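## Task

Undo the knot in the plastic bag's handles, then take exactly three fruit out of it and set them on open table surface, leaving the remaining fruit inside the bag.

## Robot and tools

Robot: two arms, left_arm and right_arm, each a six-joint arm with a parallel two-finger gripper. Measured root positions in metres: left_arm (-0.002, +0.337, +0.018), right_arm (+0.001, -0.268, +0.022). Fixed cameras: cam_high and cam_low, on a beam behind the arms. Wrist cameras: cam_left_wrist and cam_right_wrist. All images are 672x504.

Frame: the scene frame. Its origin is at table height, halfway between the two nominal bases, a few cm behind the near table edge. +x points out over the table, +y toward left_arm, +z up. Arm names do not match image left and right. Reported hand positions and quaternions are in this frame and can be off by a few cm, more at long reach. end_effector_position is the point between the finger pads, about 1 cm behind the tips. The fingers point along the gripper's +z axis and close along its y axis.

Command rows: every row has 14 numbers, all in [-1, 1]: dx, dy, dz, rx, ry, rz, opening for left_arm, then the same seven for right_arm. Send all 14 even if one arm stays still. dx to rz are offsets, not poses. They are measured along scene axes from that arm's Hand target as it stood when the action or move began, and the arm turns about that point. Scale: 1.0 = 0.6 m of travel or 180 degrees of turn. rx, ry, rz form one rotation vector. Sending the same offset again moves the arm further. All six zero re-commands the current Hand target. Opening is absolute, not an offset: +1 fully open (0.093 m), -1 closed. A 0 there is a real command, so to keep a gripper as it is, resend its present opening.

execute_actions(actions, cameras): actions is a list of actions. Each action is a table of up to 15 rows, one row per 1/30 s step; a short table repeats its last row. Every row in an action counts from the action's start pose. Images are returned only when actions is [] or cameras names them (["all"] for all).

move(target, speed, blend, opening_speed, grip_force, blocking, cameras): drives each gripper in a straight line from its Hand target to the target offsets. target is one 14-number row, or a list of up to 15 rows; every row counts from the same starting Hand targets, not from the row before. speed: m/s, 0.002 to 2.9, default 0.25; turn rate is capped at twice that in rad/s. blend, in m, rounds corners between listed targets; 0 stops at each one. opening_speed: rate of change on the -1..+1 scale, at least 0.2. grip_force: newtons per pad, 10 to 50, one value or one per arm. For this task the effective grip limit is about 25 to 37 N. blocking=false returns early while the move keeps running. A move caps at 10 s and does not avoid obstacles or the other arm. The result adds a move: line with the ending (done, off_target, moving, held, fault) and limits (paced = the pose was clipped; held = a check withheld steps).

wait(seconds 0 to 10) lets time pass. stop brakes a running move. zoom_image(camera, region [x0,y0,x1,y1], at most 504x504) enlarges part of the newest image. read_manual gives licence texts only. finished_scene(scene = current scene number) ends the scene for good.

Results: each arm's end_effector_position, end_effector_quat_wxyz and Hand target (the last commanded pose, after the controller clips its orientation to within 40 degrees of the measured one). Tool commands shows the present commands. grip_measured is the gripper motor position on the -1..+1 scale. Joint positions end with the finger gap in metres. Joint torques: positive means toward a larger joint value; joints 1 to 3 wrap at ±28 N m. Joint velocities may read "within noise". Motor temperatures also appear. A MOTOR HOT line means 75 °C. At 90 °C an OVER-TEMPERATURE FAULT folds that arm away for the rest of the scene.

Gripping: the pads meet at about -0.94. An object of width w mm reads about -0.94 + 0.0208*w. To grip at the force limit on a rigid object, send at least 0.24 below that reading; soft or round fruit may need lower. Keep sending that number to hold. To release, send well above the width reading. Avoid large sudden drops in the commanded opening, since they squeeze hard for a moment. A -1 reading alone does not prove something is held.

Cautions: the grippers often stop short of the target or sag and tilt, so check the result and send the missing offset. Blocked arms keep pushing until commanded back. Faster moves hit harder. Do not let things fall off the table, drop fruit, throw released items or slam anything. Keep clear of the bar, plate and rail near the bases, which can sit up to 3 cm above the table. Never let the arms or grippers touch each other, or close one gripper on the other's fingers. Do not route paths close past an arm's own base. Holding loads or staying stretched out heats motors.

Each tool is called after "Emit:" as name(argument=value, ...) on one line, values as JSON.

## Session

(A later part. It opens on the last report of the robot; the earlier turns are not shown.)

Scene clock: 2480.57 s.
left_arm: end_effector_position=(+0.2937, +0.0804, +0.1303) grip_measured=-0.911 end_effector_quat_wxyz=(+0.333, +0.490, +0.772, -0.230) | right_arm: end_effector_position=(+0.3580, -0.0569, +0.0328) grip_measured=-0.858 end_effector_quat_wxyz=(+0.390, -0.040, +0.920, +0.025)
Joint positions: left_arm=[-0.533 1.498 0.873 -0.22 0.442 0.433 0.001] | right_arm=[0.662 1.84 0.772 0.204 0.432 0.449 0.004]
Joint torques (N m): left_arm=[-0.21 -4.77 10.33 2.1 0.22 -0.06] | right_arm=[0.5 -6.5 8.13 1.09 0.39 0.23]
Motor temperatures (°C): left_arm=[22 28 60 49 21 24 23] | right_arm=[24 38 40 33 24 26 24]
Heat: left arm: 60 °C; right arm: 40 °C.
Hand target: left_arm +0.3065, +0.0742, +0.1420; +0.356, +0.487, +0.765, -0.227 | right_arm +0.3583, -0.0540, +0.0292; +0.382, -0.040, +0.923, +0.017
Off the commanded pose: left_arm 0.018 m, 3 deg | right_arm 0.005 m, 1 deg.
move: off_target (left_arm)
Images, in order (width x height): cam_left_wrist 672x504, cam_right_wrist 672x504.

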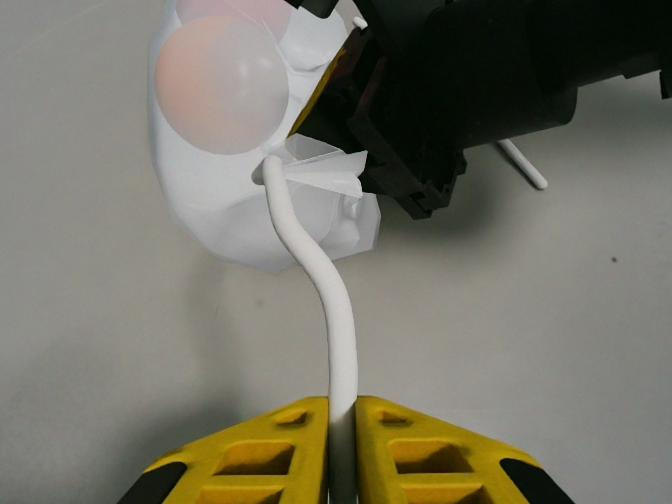

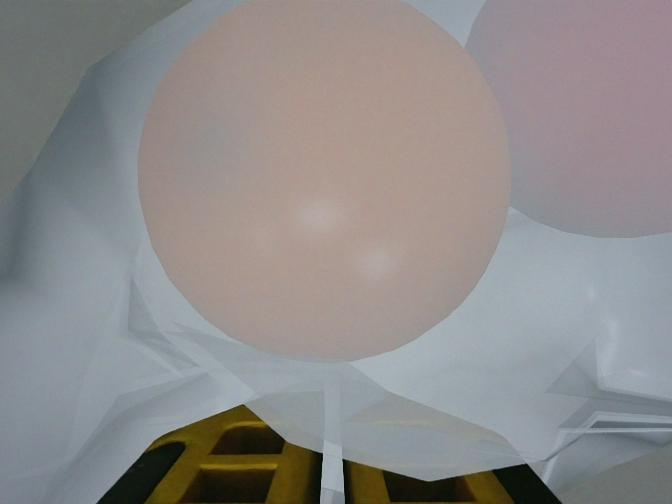

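Emit:
move(target=[0,0,0,0,0,0,-1, 0.004,0.0,0.10,0,0,0,-0.86], speed=0.06, cameras=["cam_right_wrist","cam_left_wrist"])

Scene clock: 2489.83 s.
left_arm: end_effector_position=(+0.2937, +0.0804, +0.1303) grip_measured=-0.911 end_effector_quat_wxyz=(+0.333, +0.490, +0.772, -0.230) | right_arm: end_effector_position=(+0.3575, -0.0585, +0.0699) grip_measured=-0.858 end_effector_quat_wxyz=(+0.369, -0.046, +0.928, +0.010)
Joint positions: left_arm=[-0.533 1.498 0.873 -0.22 0.442 0.433 0.001] | right_arm=[0.662 1.739 0.88 -0.06 0.433 0.449 0.004]
Joint torques (N m): left_arm=[-0.12 -4.71 10.29 2.07 0.23 -0.06] | right_arm=[0.42 -10.65 8.85 1.02 0.42 0.24]
Motor temperatures (°C): left_arm=[22 28 60 49 21 24 23] | right_arm=[24 39 40 32 25 26 24]
Heat: left arm: 60 °C; right arm: 40 °C.
Hand target: left_arm +0.3065, +0.0742, +0.1420; +0.356, +0.487, +0.765, -0.227 | right_arm +0.3607, -0.0541, +0.0892; +0.382, -0.040, +0.923, +0.017
Off the commanded pose: left_arm 0.018 m, 3 deg | right_arm 0.020 m, 2 deg.
move: off_target (left_arm, right_arm)
Images, in order (width x height): cam_left_wrist 672x504, cam_right_wrist 672x504.

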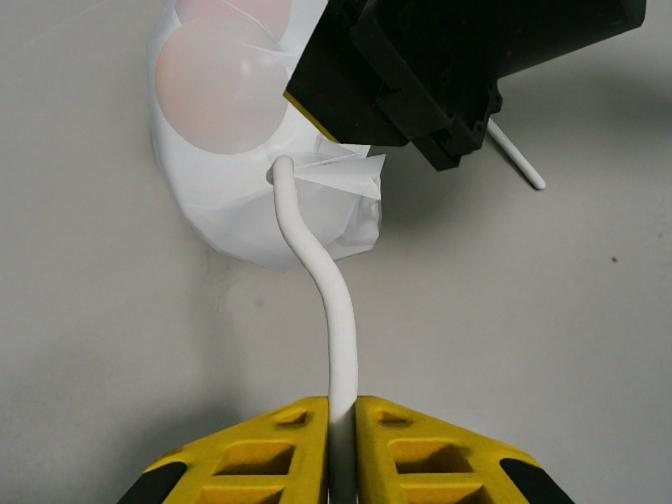

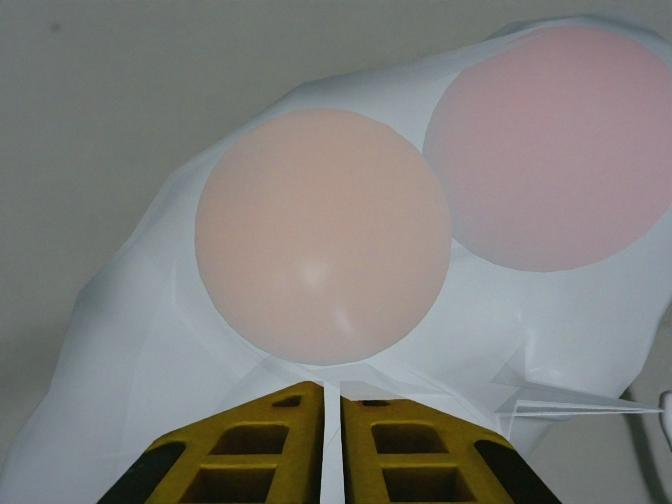

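Emit:
move(target=[0,0,0,0,0,0,-1, 0.003,0.0,-0.10,0,0,0,-0.86], speed=0.06, cameras=["cam_right_wrist","cam_left_wrist"])

Scene clock: 2532.13 s.
left_arm: end_effector_position=(+0.2937, +0.0804, +0.1303) grip_measured=-0.911 end_effector_quat_wxyz=(+0.333, +0.490, +0.772, -0.230) | right_arm: end_effector_position=(+0.3625, -0.0534, +0.0362) grip_measured=-0.858 end_effector_quat_wxyz=(+0.380, -0.043, +0.924, +0.017)
Joint positions: left_arm=[-0.533 1.498 0.873 -0.22 0.442 0.433 0.001] | right_arm=[0.662 1.849 0.827 0.131 0.433 0.449 0.004]
Joint torques (N m): left_arm=[-0.27 -4.78 10.35 2.04 0.25 -0.05] | right_arm=[-0.34 -6.63 4.67 1.66 0.35 0.19]
Motor temperatures (°C): left_arm=[22 28 60 49 21 24 23] | right_arm=[24 46 41 32 25 26 24]
Heat: left arm: 60 °C; right arm: 46 °C.
Hand target: left_arm +0.3065, +0.0742, +0.1420; +0.356, +0.487, +0.765, -0.227 | right_arm +0.3625, -0.0541, +0.0292; +0.382, -0.040, +0.923, +0.017
Off the commanded pose: left_arm 0.018 m, 3 deg | right_arm 0.007 m, 0 deg.
move: off_target (left_arm)
Images, in order (width x height): cam_left_wrist 672x504, cam_right_wrist 672x504.

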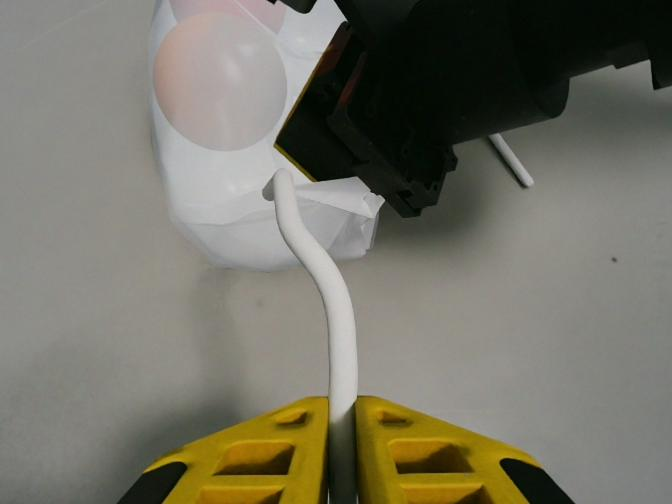

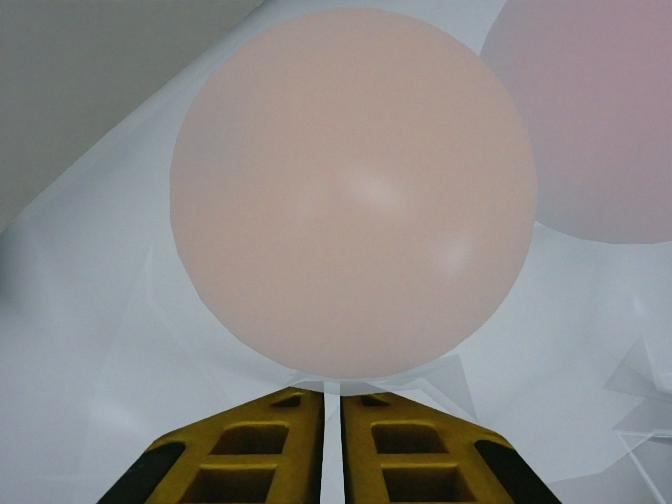

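Emit:
move(target=[0.0,0.0,-0.13,0,0,0,-1, -0.02,-0.002,-0.003,0,0,0,-0.86], speed=0.08, cameras=["cam_right_wrist","cam_left_wrist","cam_low","cam_high"])

Scene clock: 2561.53 s.
left_arm: end_effector_position=(+0.3016, +0.0744, +0.0647) grip_measured=-0.911 end_effector_quat_wxyz=(+0.343, +0.491, +0.768, -0.229) | right_arm: end_effector_position=(+0.3573, -0.0564, +0.0315) grip_measured=-0.858 end_effector_quat_wxyz=(+0.386, -0.037, +0.922, +0.015)
Joint positions: left_arm=[-0.533 1.678 0.738 0.117 0.442 0.433 0.001] | right_arm=[0.672 1.849 0.79 0.173 0.453 0.462 0.004]
Joint torques (N m): left_arm=[0.09 -5.37 5.76 2.24 0.25 -0.01] | right_arm=[0.75 -8.31 4.26 1.37 0.3 0.23]
Motor temperatures (°C): left_arm=[22 28 60 49 21 24 23] | right_arm=[24 42 40 33 25 26 24]
Heat: left arm: 60 °C; right arm: 42 °C.
Hand target: left_arm +0.3065, +0.0742, +0.0639; +0.356, +0.487, +0.765, -0.227 | right_arm +0.3505, -0.0553, +0.0274; +0.382, -0.040, +0.923, +0.017
Off the commanded pose: left_arm 0.005 m, 2 deg | right_arm 0.008 m, 1 deg.
move: done

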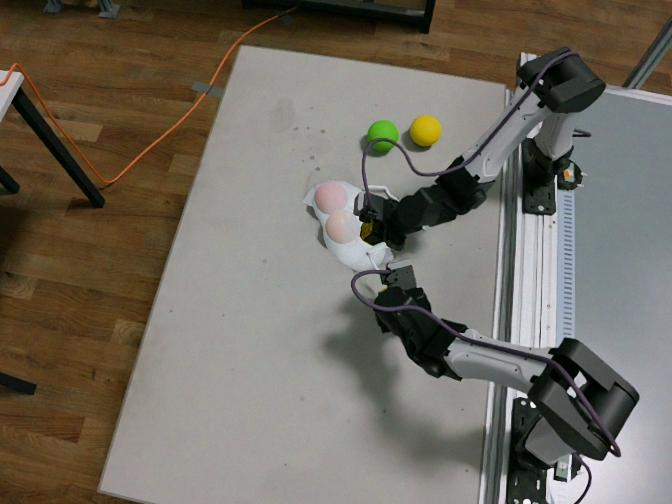

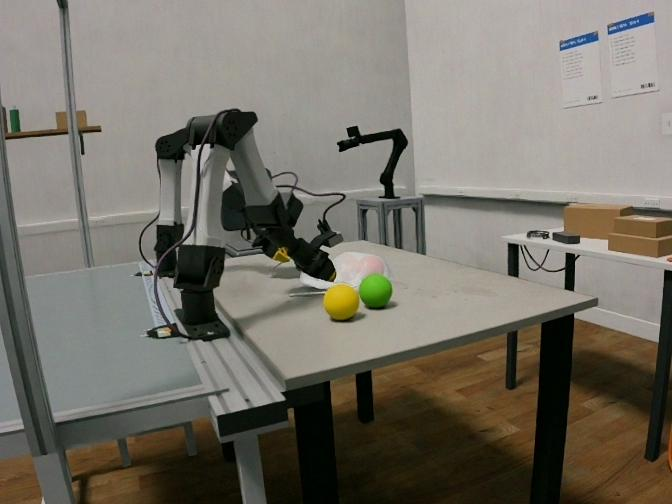

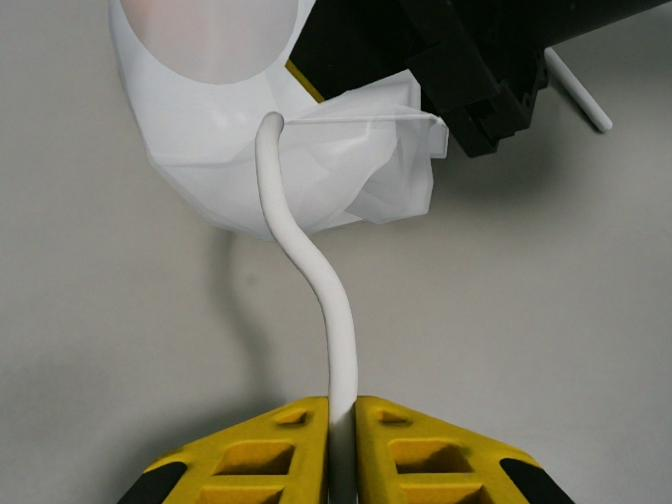

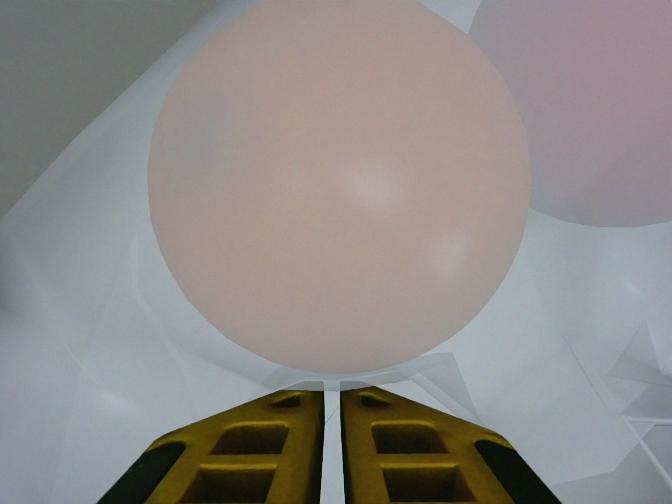

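Emit:
move(target=[0.01,-0.02,-0.04,0,0,0,-1, 0.06,0.004,0.0,0,0,0,-0.86], speed=0.06, cameras=["cam_right_wrist","cam_left_wrist"])

Scene clock: 2567.53 s.
left_arm: end_effector_position=(+0.3072, +0.0660, +0.0389) grip_measured=-0.911 end_effector_quat_wxyz=(+0.341, +0.491, +0.767, -0.232) | right_arm: end_effector_position=(+0.3820, -0.0571, +0.0311) grip_measured=-0.858 end_effector_quat_wxyz=(+0.388, -0.034, +0.921, +0.013)
Joint positions: left_arm=[-0.544 1.792 0.738 0.231 0.44 0.425 0.001] | right_arm=[0.625 1.907 0.866 0.173 0.43 0.425 0.004]
Joint torques (N m): left_arm=[-0.8 -5.87 6.04 2.22 0.08 -0.12] | right_arm=[-0.92 -6.75 7.84 1.36 0.08 0.03]
Motor temperatures (°C): left_arm=[22 29 58 50 21 24 23] | right_arm=[24 42 39 33 25 26 24]
Heat: left arm: 58 °C; right arm: 42 °C.
Hand target: left_arm +0.3124, +0.0621, +0.0400; +0.356, +0.487, +0.765, -0.227 | right_arm +0.3866, -0.0529, +0.0275; +0.382, -0.040, +0.923, +0.017
Off the commanded pose: left_arm 0.007 m, 2 deg | right_arm 0.007 m, 1 deg.
move: done
Images, in order (width x height): cam_left_wrist 672x504, cam_right_wrist 672x504.

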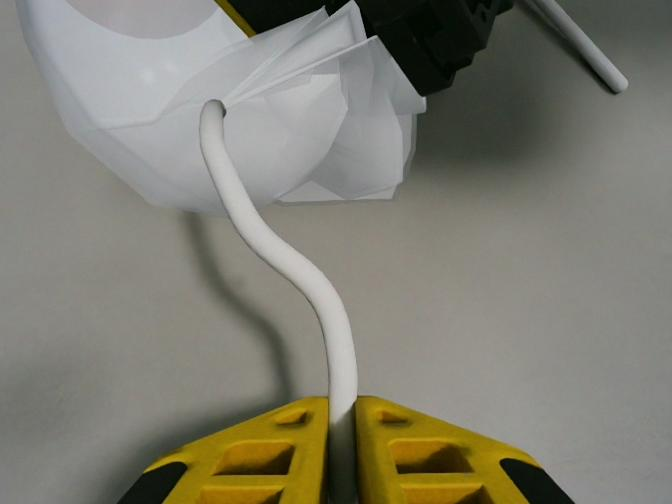

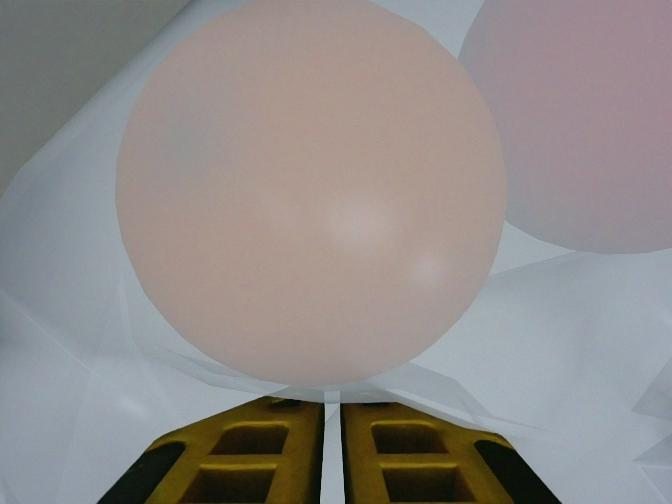

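Emit:
move(target=[[0,0,0,0,0,0,-1, -0.09,-0.01,0.01,0,0,0,-0.86],[0,0,0,0,0,0,-1, -0.09,-0.06,0.055,0,0,0,-0.86]], speed=0.08, cameras=["cam_right_wrist","cam_left_wrist"])

Scene clock: 2574.47 s.
left_arm: end_effector_position=(+0.3073, +0.0659, +0.0390) grip_measured=-0.911 end_effector_quat_wxyz=(+0.341, +0.491, +0.767, -0.232) | right_arm: end_effector_position=(+0.3389, -0.0842, +0.0601) grip_measured=-0.858 end_effector_quat_wxyz=(+0.392, -0.033, +0.919, +0.018)
Joint positions: left_arm=[-0.544 1.792 0.738 0.231 0.44 0.425 0.001] | right_arm=[0.645 1.652 0.687 0.103 0.44 0.442 0.004]
Joint torques (N m): left_arm=[-0.88 -5.78 6.04 2.27 0.07 -0.11] | right_arm=[-0.87 -9.22 4.92 1.09 0.14 0.04]
Motor temperatures (°C): left_arm=[22 29 56 50 21 24 23] | right_arm=[24 42 40 33 25 26 24]
Heat: left arm: 56 °C; right arm: 42 °C.
Hand target: left_arm +0.3124, +0.0621, +0.0400; +0.356, +0.487, +0.765, -0.227 | right_arm +0.3325, -0.0889, +0.0604; +0.382, -0.040, +0.923, +0.017
Off the commanded pose: left_arm 0.006 m, 2 deg | right_arm 0.008 m, 1 deg.
move: done
Images, in order (width x height): cam_left_wrist 672x504, cam_right_wrist 672x504.

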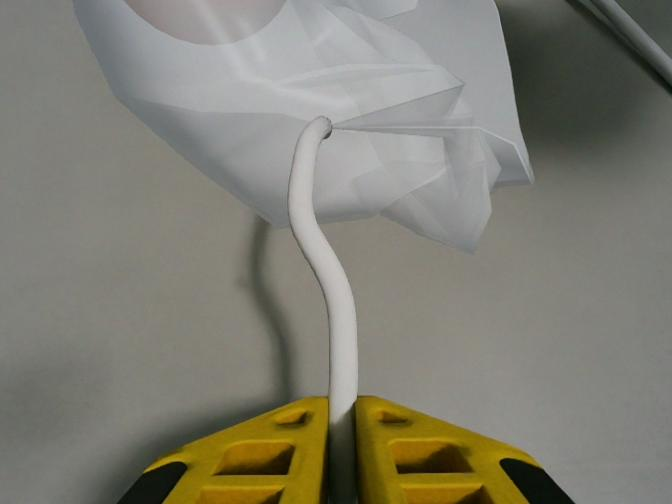

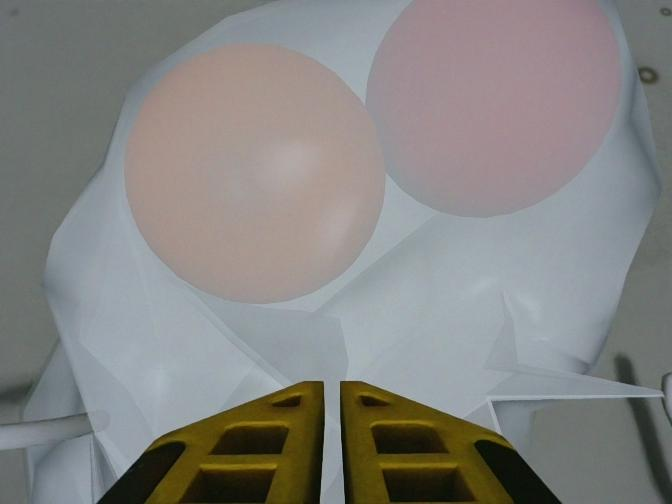

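Emit:
move(target=[[0,0,0,0,0,0,-1, -0.08,-0.005,0.0,0,0,0,-0.86]], speed=0.1, cameras=["cam_right_wrist"])

Scene clock: 2577.43 s.
left_arm: end_effector_position=(+0.3073, +0.0659, +0.0390) grip_measured=-0.911 end_effector_quat_wxyz=(+0.341, +0.491, +0.767, -0.232) | right_arm: end_effector_position=(+0.2909, -0.0874, +0.0591) grip_measured=-0.858 end_effector_quat_wxyz=(+0.385, -0.041, +0.922, +0.022)
Joint positions: left_arm=[-0.544 1.792 0.738 0.231 0.44 0.425 0.001] | right_arm=[0.749 1.512 0.558 0.043 0.486 0.526 0.004]
Joint torques (N m): left_arm=[-0.76 -5.82 6.05 2.27 0.07 -0.1] | right_arm=[0.49 -7.83 5.04 1.02 0.43 0.2]
Motor temperatures (°C): left_arm=[22 30 56 50 21 24 23] | right_arm=[24 43 40 33 25 26 24]
Heat: left arm: 56 °C; right arm: 43 °C.
Hand target: left_arm +0.3124, +0.0621, +0.0400; +0.356, +0.487, +0.765, -0.227 | right_arm +0.2845, -0.0919, +0.0604; +0.382, -0.040, +0.923, +0.017
Off the commanded pose: left_arm 0.006 m, 2 deg | right_arm 0.008 m, 1 deg.
move: done
Images, in order (width x height): cam_right_wrist 672x504.

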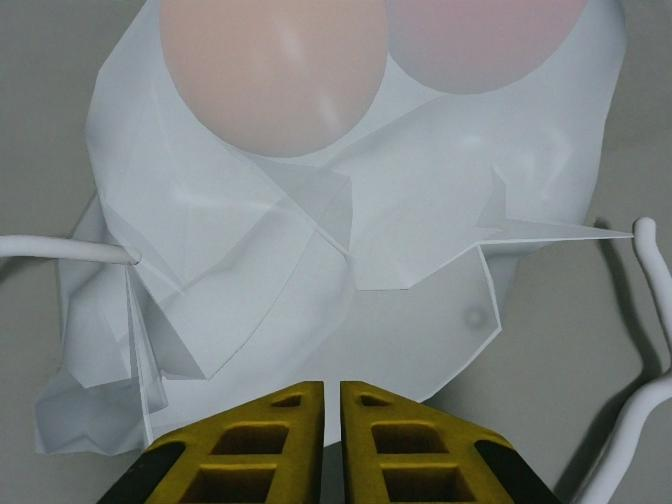

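Emit:
move(target=[[0,0,0,0,0,0,-1, 0.064,-0.0385,0.0,0,0,0,-0.86],[0,0,0,0,0,0,-1, 0.064,-0.0385,-0.05,0,0,0,-0.86]], speed=0.08, cameras=["cam_right_wrist"])

Scene clock: 2591.77 s.
left_arm: end_effector_position=(+0.3073, +0.0659, +0.0390) grip_measured=-0.911 end_effector_quat_wxyz=(+0.341, +0.491, +0.767, -0.232) | right_arm: end_effector_position=(+0.3218, -0.1147, +0.0344) grip_measured=-0.858 end_effector_quat_wxyz=(+0.381, -0.038, +0.924, +0.011)
Joint positions: left_arm=[-0.544 1.792 0.738 0.231 0.44 0.425 0.001] | right_arm=[0.589 1.628 0.537 0.22 0.401 0.393 0.004]
Joint torques (N m): left_arm=[-0.81 -5.83 5.97 2.27 0.1 -0.12] | right_arm=[-1.35 -4.77 4.62 1.7 0.11 0.03]
Heat: left arm: 54 °C; right arm: 43 °C.
Hand target: left_arm +0.3124, +0.0621, +0.0400; +0.356, +0.487, +0.765, -0.227 | right_arm +0.3230, -0.1150, +0.0304; +0.382, -0.040, +0.923, +0.017
Off the commanded pose: left_arm 0.006 m, 2 deg | right_arm 0.004 m, 1 deg.
move: done
Images, in order (width x height): cam_right_wrist 672x504.

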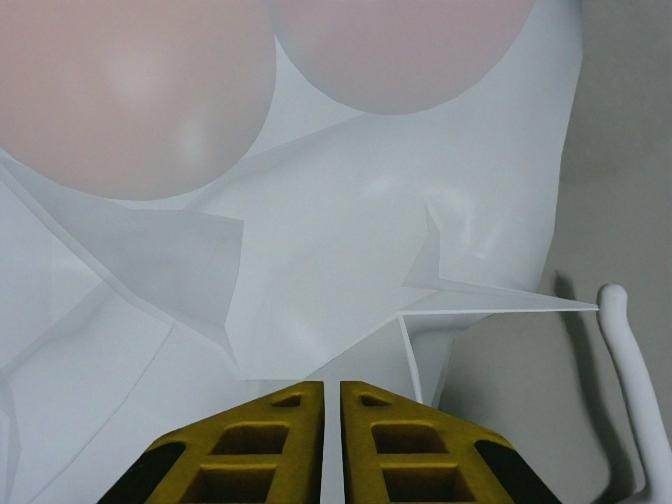

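Emit:
move(target=[0,0,0,0,0,0,-1, 0.085,0.012,-0.002,0,0,0,-0.86], speed=0.06, cameras=["cam_right_wrist","cam_left_wrist"])

Scene clock: 2595.53 s.
left_arm: end_effector_position=(+0.3073, +0.0659, +0.0390) grip_measured=-0.911 end_effector_quat_wxyz=(+0.341, +0.491, +0.767, -0.232) | right_arm: end_effector_position=(+0.3641, -0.1140, +0.0265) grip_measured=-0.858 end_effector_quat_wxyz=(+0.374, -0.038, +0.927, +0.006)
Joint positions: left_arm=[-0.544 1.792 0.738 0.231 0.44 0.425 0.001] | right_arm=[0.505 1.776 0.679 0.232 0.351 0.328 0.004]
Joint torques (N m): left_arm=[-0.83 -5.79 6 2.26 0.08 -0.12] | right_arm=[-0.92 -5.83 7.75 1.58 0.09 0.03]
Heat: left arm: 53 °C; right arm: 42 °C.
Hand target: left_arm +0.3124, +0.0621, +0.0400; +0.356, +0.487, +0.765, -0.227 | right_arm +0.3739, -0.1078, +0.0292; +0.382, -0.040, +0.923, +0.017
Off the commanded pose: left_arm 0.006 m, 2 deg | right_arm 0.012 m, 2 deg.
move: off_target (right_arm)
Images, in order (width x height): cam_left_wrist 672x504, cam_right_wrist 672x504.

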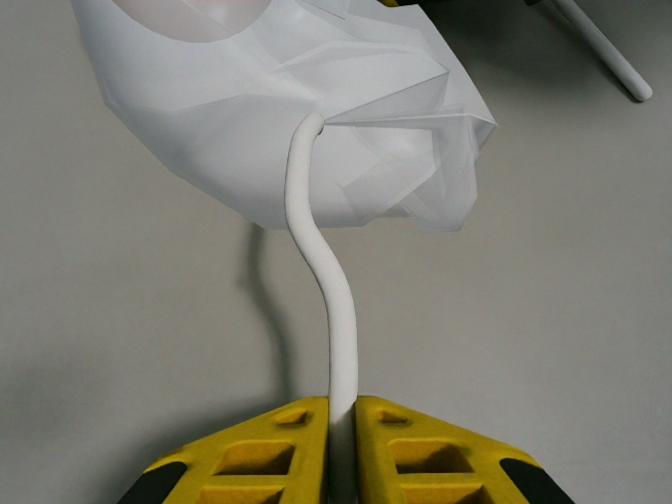

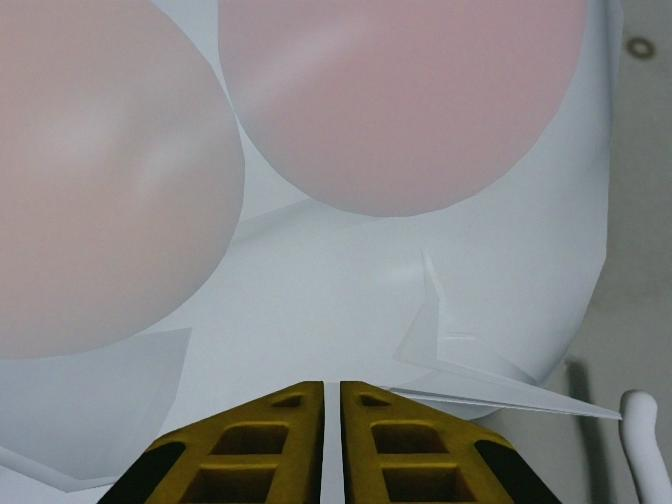

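Emit:
move(target=[[-0.0098,0.0202,0.17,0,0,0,-1, -0.08,-0.005,0.012,0,0,0,-0.86],[-0.0098,0.0202,0.17,0,0,0,-1, -0.125,0.02,0.05,0,0,0,-0.86]], speed=0.08, cameras=["cam_right_wrist","cam_left_wrist"])

Scene clock: 2626.47 s.
left_arm: end_effector_position=(+0.3048, +0.0717, +0.1322) grip_measured=-0.911 end_effector_quat_wxyz=(+0.357, +0.489, +0.762, -0.230) | right_arm: end_effector_position=(+0.3031, -0.0939, +0.0550) grip_measured=-0.858 end_effector_quat_wxyz=(+0.383, -0.042, +0.923, +0.020)
Joint positions: left_arm=[-0.539 1.529 0.874 -0.136 0.44 0.425 0.001] | right_arm=[0.695 1.542 0.567 0.08 0.454 0.478 0.004]
Joint torques (N m): left_arm=[0.23 -7.19 10.13 1.36 0.23 0.05] | right_arm=[0.57 -7.9 5.93 1.02 0.43 0.22]
Heat: left arm: 52 °C; right arm: 41 °C.
Hand target: left_arm +0.3066, +0.0743, +0.1420; +0.356, +0.487, +0.765, -0.227 | right_arm +0.2989, -0.0958, +0.0592; +0.382, -0.040, +0.923, +0.017
Off the commanded pose: left_arm 0.010 m, 1 deg | right_arm 0.006 m, 0 deg.
move: done
Images, in order (width x height): cam_left_wrist 672x504, cam_right_wrist 672x504.

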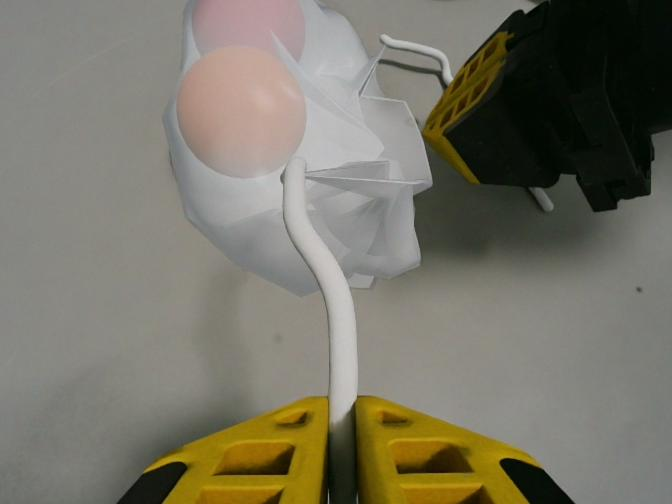

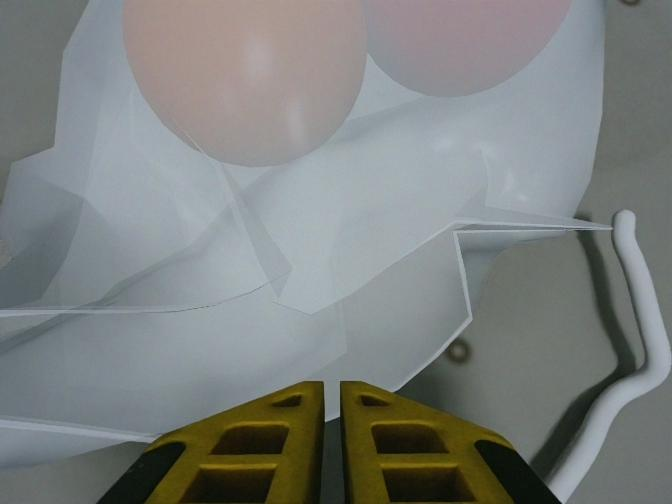

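Emit:
move(target=[[0,0,0,0,0,0,-1, 0.017,-0.0058,0.0,0,0,0,-0.86],[0,0,0,0,0,0,-1, 0.017,-0.0058,-0.047,0,0,0,-0.86]], speed=0.08, cameras=["cam_right_wrist"])

Scene clock: 2632.77 s.
left_arm: end_effector_position=(+0.3048, +0.0717, +0.1322) grip_measured=-0.911 end_effector_quat_wxyz=(+0.357, +0.489, +0.762, -0.230) | right_arm: end_effector_position=(+0.3076, -0.0993, +0.0346) grip_measured=-0.858 end_effector_quat_wxyz=(+0.381, -0.039, +0.924, +0.011)
Joint positions: left_arm=[-0.539 1.529 0.874 -0.136 0.44 0.425 0.001] | right_arm=[0.673 1.624 0.54 0.183 0.454 0.464 0.004]
Joint torques (N m): left_arm=[0.25 -7.1 10.14 1.35 0.22 0.04] | right_arm=[-1.22 -4.82 4.75 1.65 0.18 0.02]
Heat: left arm: 52 °C; right arm: 40 °C.
Hand target: left_arm +0.3066, +0.0743, +0.1420; +0.356, +0.487, +0.765, -0.227 | right_arm +0.3091, -0.0993, +0.0309; +0.382, -0.040, +0.923, +0.017
Off the commanded pose: left_arm 0.010 m, 1 deg | right_arm 0.004 m, 1 deg.
move: done
Images, in order (width x height): cam_right_wrist 672x504.

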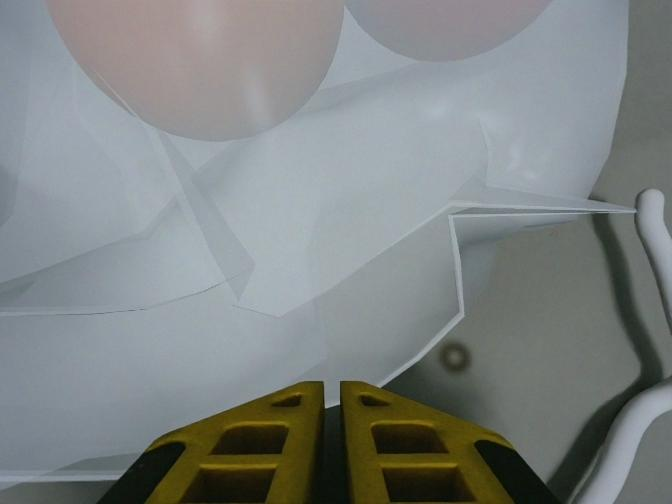

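Emit:
move(target=[0,0,0,0,0,0,-1, 0.092,0.012,-0.003,0,0,0,-0.86], speed=0.06, cameras=["cam_right_wrist","cam_left_wrist"])

Scene clock: 2635.93 s.
left_arm: end_effector_position=(+0.3048, +0.0717, +0.1322) grip_measured=-0.911 end_effector_quat_wxyz=(+0.357, +0.489, +0.762, -0.230) | right_arm: end_effector_position=(+0.3534, -0.1004, +0.0250) grip_measured=-0.858 end_effector_quat_wxyz=(+0.371, -0.039, +0.928, +0.003)
Joint positions: left_arm=[-0.539 1.529 0.874 -0.136 0.44 0.425 0.001] | right_arm=[0.566 1.779 0.685 0.202 0.392 0.377 0.004]
Joint torques (N m): left_arm=[0.25 -7.12 10.15 1.34 0.21 0.03] | right_arm=[-0.85 -5.78 7.9 1.64 0.09 0.05]
Heat: left arm: 52 °C; right arm: 40 °C.
Hand target: left_arm +0.3066, +0.0743, +0.1420; +0.356, +0.487, +0.765, -0.227 | right_arm +0.3643, -0.0920, +0.0292; +0.382, -0.040, +0.923, +0.017
Off the commanded pose: left_arm 0.010 m, 1 deg | right_arm 0.014 m, 2 deg.
move: off_target (right_arm)
Images, in order (width x height): cam_left_wrist 672x504, cam_right_wrist 672x504.

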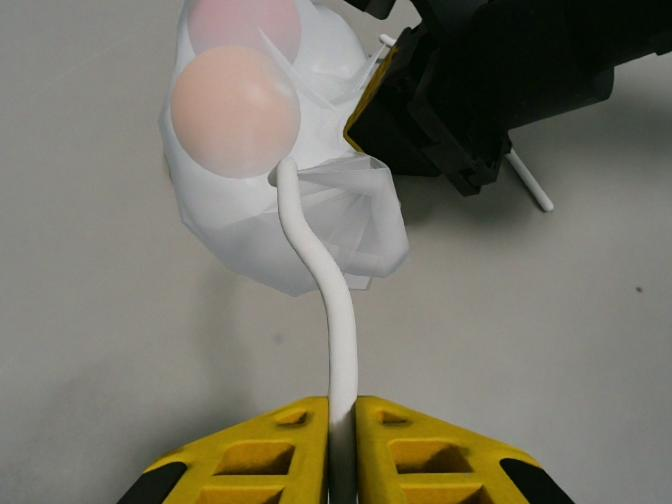

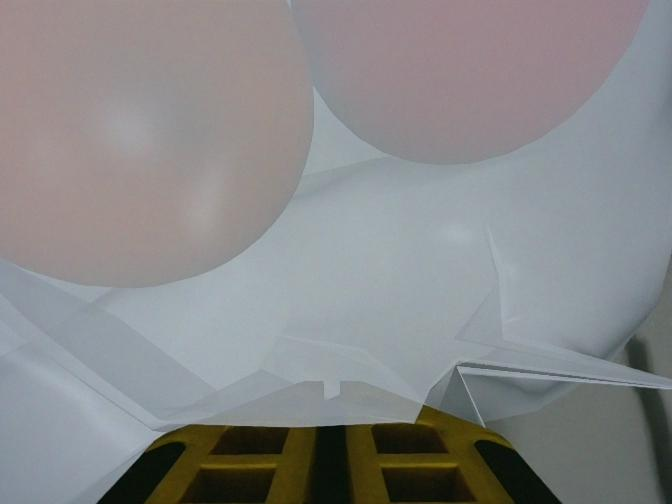

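Emit:
move(target=[[0,0,0,0,0,0,-1, 0.015,0.01,0.0,0,0,0,-0.86],[0,0,0,0,0,0,-1, 0.003,0.070,0.0,0,0,0,-0.86]], speed=0.05, blend=[0.008, 0], cameras=["cam_right_wrist","cam_left_wrist"])

Scene clock: 2641.57 s.
left_arm: end_effector_position=(+0.3048, +0.0717, +0.1322) grip_measured=-0.911 end_effector_quat_wxyz=(+0.357, +0.489, +0.762, -0.230) | right_arm: end_effector_position=(+0.3659, -0.0531, +0.0331) grip_measured=-0.858 end_effector_quat_wxyz=(+0.390, -0.040, +0.920, +0.025)
Joint positions: left_arm=[-0.539 1.529 0.874 -0.136 0.44 0.425 0.001] | right_arm=[0.656 1.865 0.808 0.196 0.428 0.443 0.004]
Joint torques (N m): left_arm=[0.17 -7.06 10.13 1.36 0.22 0.03] | right_arm=[0.62 -6.61 8.06 1.12 0.39 0.21]
Heat: left arm: 52 °C; right arm: 40 °C.
Hand target: left_arm +0.3066, +0.0743, +0.1420; +0.356, +0.487, +0.765, -0.227 | right_arm +0.3662, -0.0501, +0.0292; +0.382, -0.040, +0.923, +0.017
Off the commanded pose: left_arm 0.010 m, 1 deg | right_arm 0.005 m, 1 deg.
move: done; blend cut to 0.0057 m at target 1
Images, in order (width x height): cam_left_wrist 672x504, cam_right_wrist 672x504.

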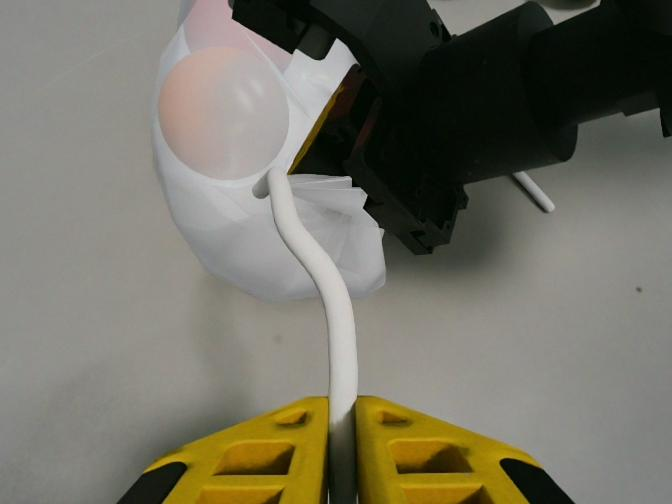

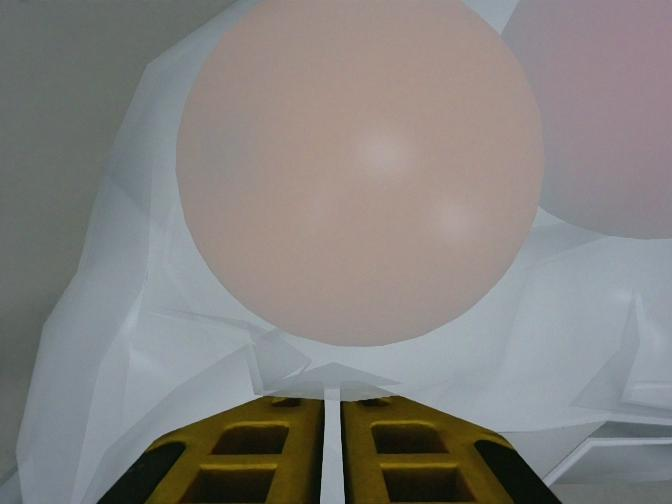

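Emit:
move(target=[[0.01,-0.01,-0.11,0,0,0,-1, 0.02,0.0,-0.002,0,0,0,-0.86],[0.01,-0.01,-0.11,0,0,0,-1, 0.02,0.0,-0.002,0,0,0,0.0]], speed=0.06, opening_speed=0.6, cameras=["cam_right_wrist","cam_left_wrist"])

Scene clock: 2675.93 s.
left_arm: end_effector_position=(+0.3079, +0.0688, +0.0773) grip_measured=-0.911 end_effector_quat_wxyz=(+0.343, +0.489, +0.768, -0.231) | right_arm: end_effector_position=(+0.3750, -0.0499, +0.0324) grip_measured=-0.003 end_effector_quat_wxyz=(+0.392, -0.035, +0.919, +0.025)
Joint positions: left_arm=[-0.539 1.672 0.792 0.06 0.44 0.425 0.001] | right_arm=[0.648 1.895 0.844 0.196 0.429 0.443 0.045]
Joint torques (N m): left_arm=[0.02 -5.55 6 2.28 0.22 0.03] | right_arm=[-0.87 -6.95 8.34 1.12 0.25 0.04]
Motor temperatures (°C): left_arm=[22 33 53 44 21 24 23] | right_arm=[24 41 41 32 25 26 24]
Heat: left arm: 53 °C; right arm: 41 °C.
Hand target: left_arm +0.3126, +0.0683, +0.0760; +0.356, +0.487, +0.765, -0.227 | right_arm +0.3782, -0.0501, +0.0280; +0.382, -0.040, +0.923, +0.017
Off the commanded pose: left_arm 0.005 m, 2 deg | right_arm 0.005 m, 2 deg.
move: done
Images, in order (width x height): cam_left_wrist 672x504, cam_right_wrist 672x504.

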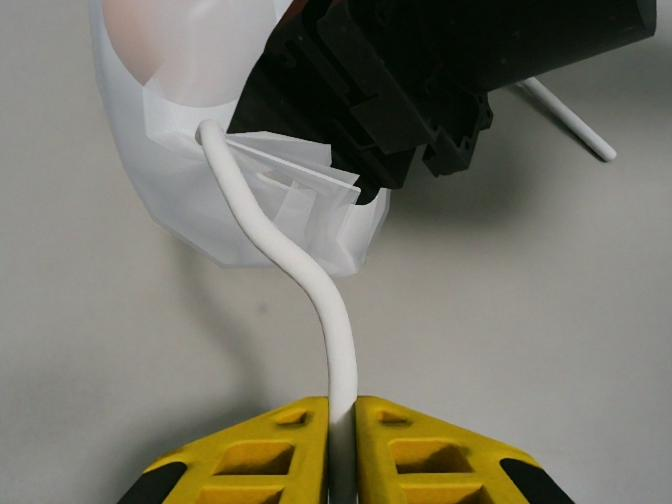

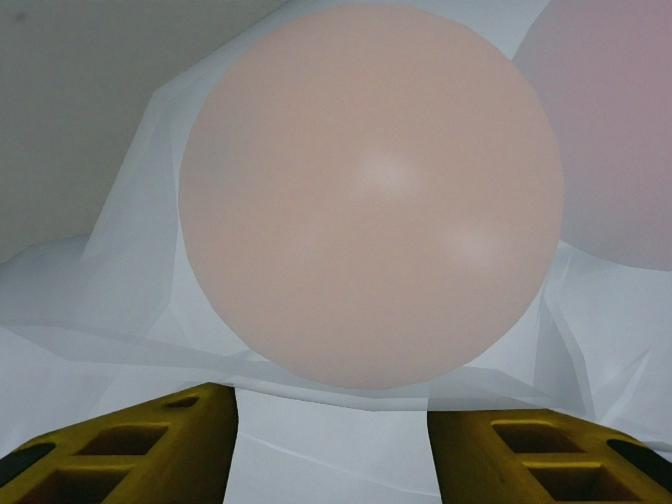

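Emit:
zoom_image(camera="cam_right_wrist", region=[0, 250, 340, 504])

Emit:
zoom_image(camera="cam_right_wrist", region=[332, 250, 672, 504])

Emit:
zoom_image(camera="cam_left_wrist", region=[80, 0, 420, 290])

Scaled by 1.482 from the camera's 672x504 image, which has a finer 960x720 frame.

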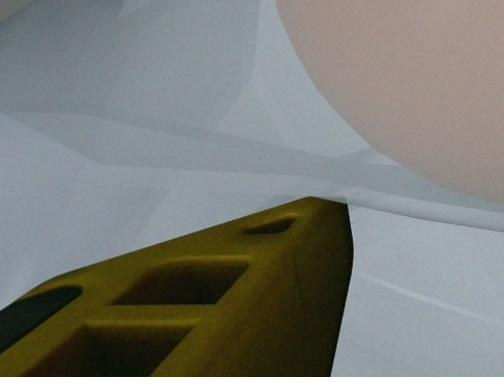

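Scaled by 1.482 from the camera's 672x504 image, which has a finer 960x720 frame.

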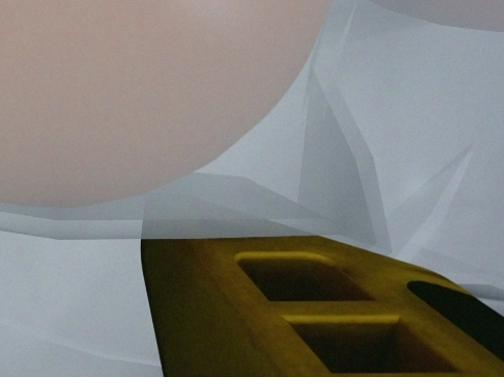

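Scaled by 1.482 from the camera's 672x504 image, which has a finer 960x720 frame.

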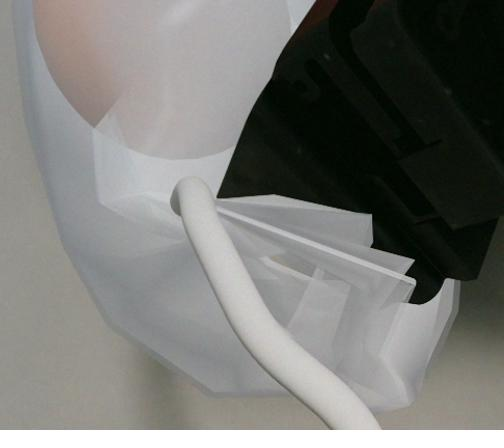

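Emit:
move(target=[[0,0,0,0,0,0,-1, 0.012,0.0,-0.002,0,0,0,0.0],[0,0,0,0,0,0,-1, 0.012,0.0,-0.002,0,0,0,1.0]], speed=0.06, opening_speed=0.6, cameras=["cam_right_wrist","cam_left_wrist"])

Scene clock: 2691.57 s.
left_arm: end_effector_position=(+0.3079, +0.0688, +0.0773) grip_measured=-0.911 end_effector_quat_wxyz=(+0.343, +0.489, +0.768, -0.231) | right_arm: end_effector_position=(+0.3824, -0.0512, +0.0316) grip_measured=+1.000 end_effector_quat_wxyz=(+0.393, -0.034, +0.919, +0.021)
Joint positions: left_arm=[-0.539 1.672 0.792 0.06 0.44 0.425 0.001] | right_arm=[0.634 1.915 0.866 0.196 0.429 0.432 0.093]
Joint torques (N m): left_arm=[-0.06 -5.55 6 2.28 0.21 -0.01] | right_arm=[-0.87 -7.08 8.24 1.14 0.16 0.04]
Heat: left arm: 52 °C; right arm: 42 °C.
Hand target: left_arm +0.3126, +0.0683, +0.0760; +0.356, +0.487, +0.765, -0.227 | right_arm +0.3854, -0.0500, +0.0269; +0.382, -0.040, +0.923, +0.017
Off the commanded pose: left_arm 0.005 m, 2 deg | right_arm 0.006 m, 2 deg.
move: done
Images, in order (width x height): cam_left_wrist 672x504, cam_right_wrist 672x504.

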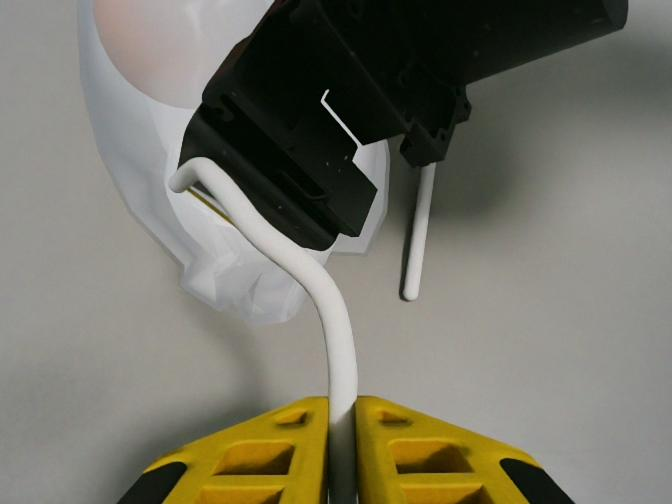

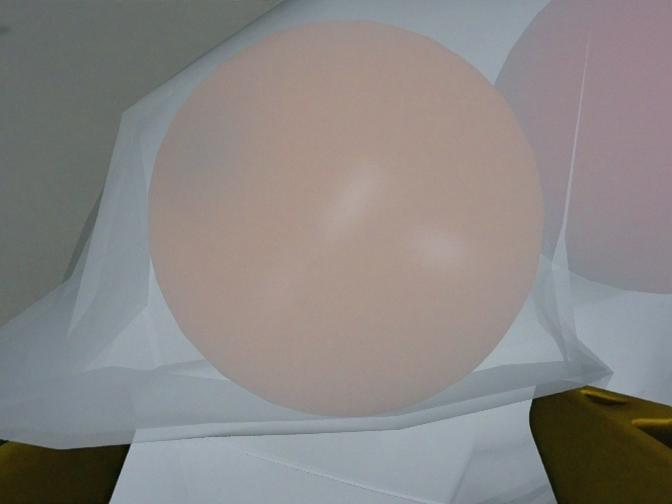

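Emit:
move(target=[0.0,0.0,0.0,0,0,0,-1, 0.045,0.007,0.0,0,0,0,1.0], speed=0.05, cameras=["cam_right_wrist","cam_left_wrist"])

Scene clock: 2696.80 s.
left_arm: end_effector_position=(+0.3079, +0.0688, +0.0773) grip_measured=-0.911 end_effector_quat_wxyz=(+0.343, +0.489, +0.768, -0.231) | right_arm: end_effector_position=(+0.4102, -0.0469, +0.0333) grip_measured=+1.000 end_effector_quat_wxyz=(+0.396, -0.032, +0.917, +0.021)
Joint positions: left_arm=[-0.539 1.672 0.792 0.06 0.44 0.425 0.001] | right_arm=[0.597 1.982 0.971 0.175 0.408 0.401 0.093]
Joint torques (N m): left_arm=[-0.02 -5.49 5.94 2.26 0.2 0.01] | right_arm=[-0.8 -7.64 8.44 1.1 0.1 0.05]
Heat: left arm: 51 °C; right arm: 42 °C.
Hand target: left_arm +0.3126, +0.0683, +0.0760; +0.356, +0.487, +0.765, -0.227 | right_arm +0.4124, -0.0458, +0.0268; +0.382, -0.040, +0.923, +0.017
Off the commanded pose: left_arm 0.005 m, 2 deg | right_arm 0.007 m, 2 deg.
move: done
Images, in order (width x height): cam_left_wrist 672x504, cam_right_wrist 672x504.

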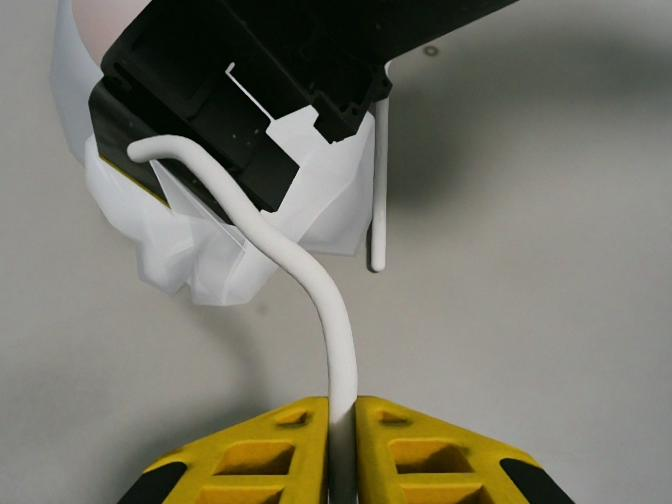

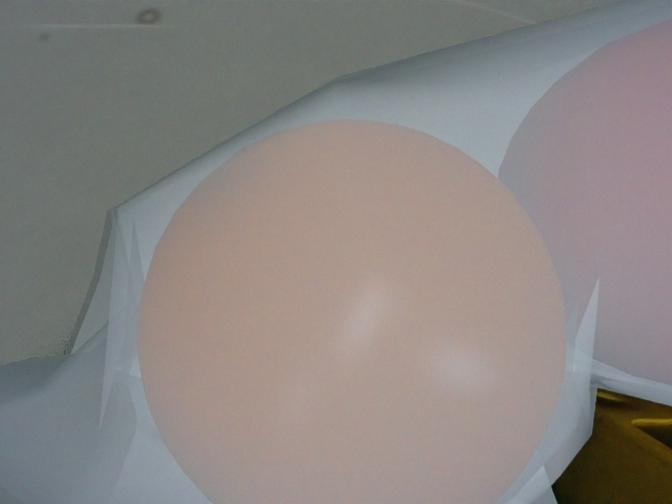

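Emit:
move(target=[0.0,0.0,0.0,0,0,0,-1, 0.04,0.007,0.0,0,0,0,1.0], speed=0.05, cameras=["cam_right_wrist","cam_left_wrist"])

Scene clock: 2711.13 s.
left_arm: end_effector_position=(+0.3079, +0.0688, +0.0773) grip_measured=-0.911 end_effector_quat_wxyz=(+0.343, +0.489, +0.768, -0.231) | right_arm: end_effector_position=(+0.4346, -0.0425, +0.0344) grip_measured=+1.000 end_effector_quat_wxyz=(+0.397, -0.032, +0.917, +0.021)
Joint positions: left_arm=[-0.539 1.672 0.792 0.06 0.44 0.425 0.001] | right_arm=[0.568 2.043 1.072 0.147 0.389 0.378 0.093]
Joint torques (N m): left_arm=[-0.02 -5.56 6.02 2.25 0.23 0.01] | right_arm=[-0.91 -8.21 8.64 1.09 0.1 0.04]
Heat: left arm: 50 °C; right arm: 43 °C.
Hand target: left_arm +0.3126, +0.0683, +0.0760; +0.356, +0.487, +0.765, -0.227 | right_arm +0.4364, -0.0418, +0.0268; +0.382, -0.040, +0.923, +0.017
Off the commanded pose: left_arm 0.005 m, 2 deg | right_arm 0.008 m, 2 deg.
move: done
Images, in order (width x height): cam_left_wrist 672x504, cam_right_wrist 672x504.

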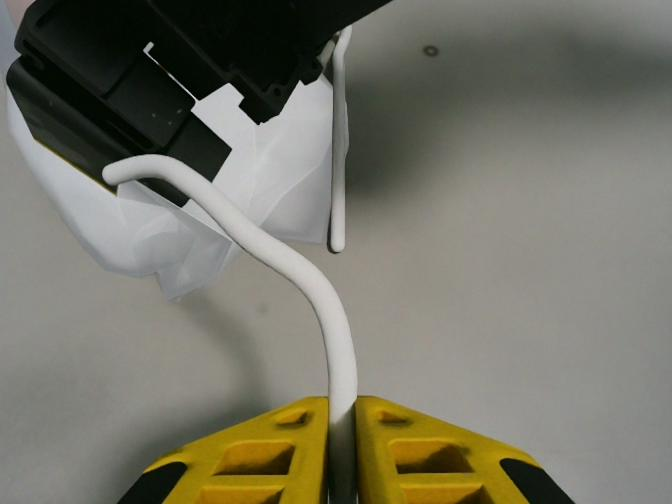

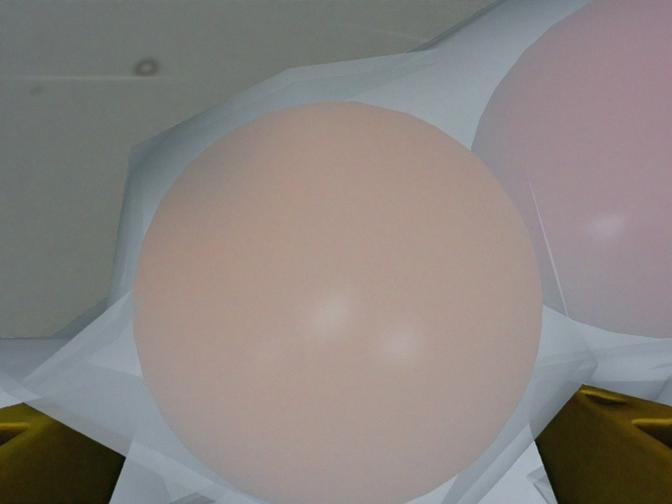

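Emit:
zoom_image(camera="cam_right_wrist", region=[0, 220, 300, 504])

Emit:
zoom_image(camera="cam_right_wrist", region=[400, 220, 672, 504])

Scaled by 1.680 from the camera's 672x504 image, which has a finer 960x720 frame.

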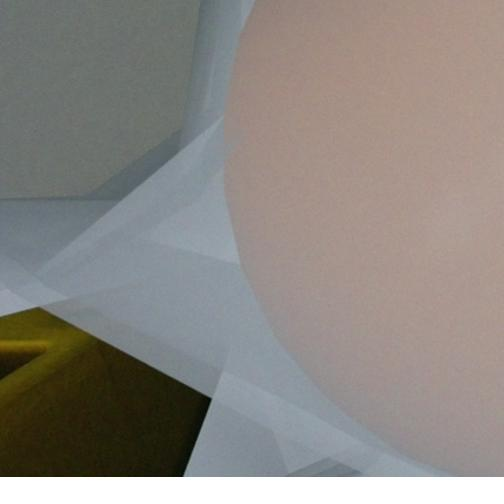

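Scaled by 1.775 from the camera's 672x504 image, which has a finer 960x720 frame.

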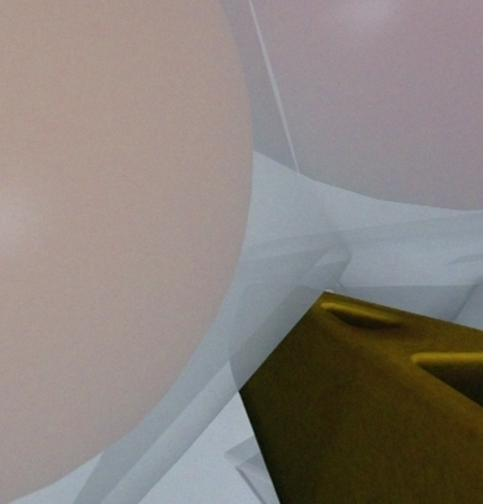

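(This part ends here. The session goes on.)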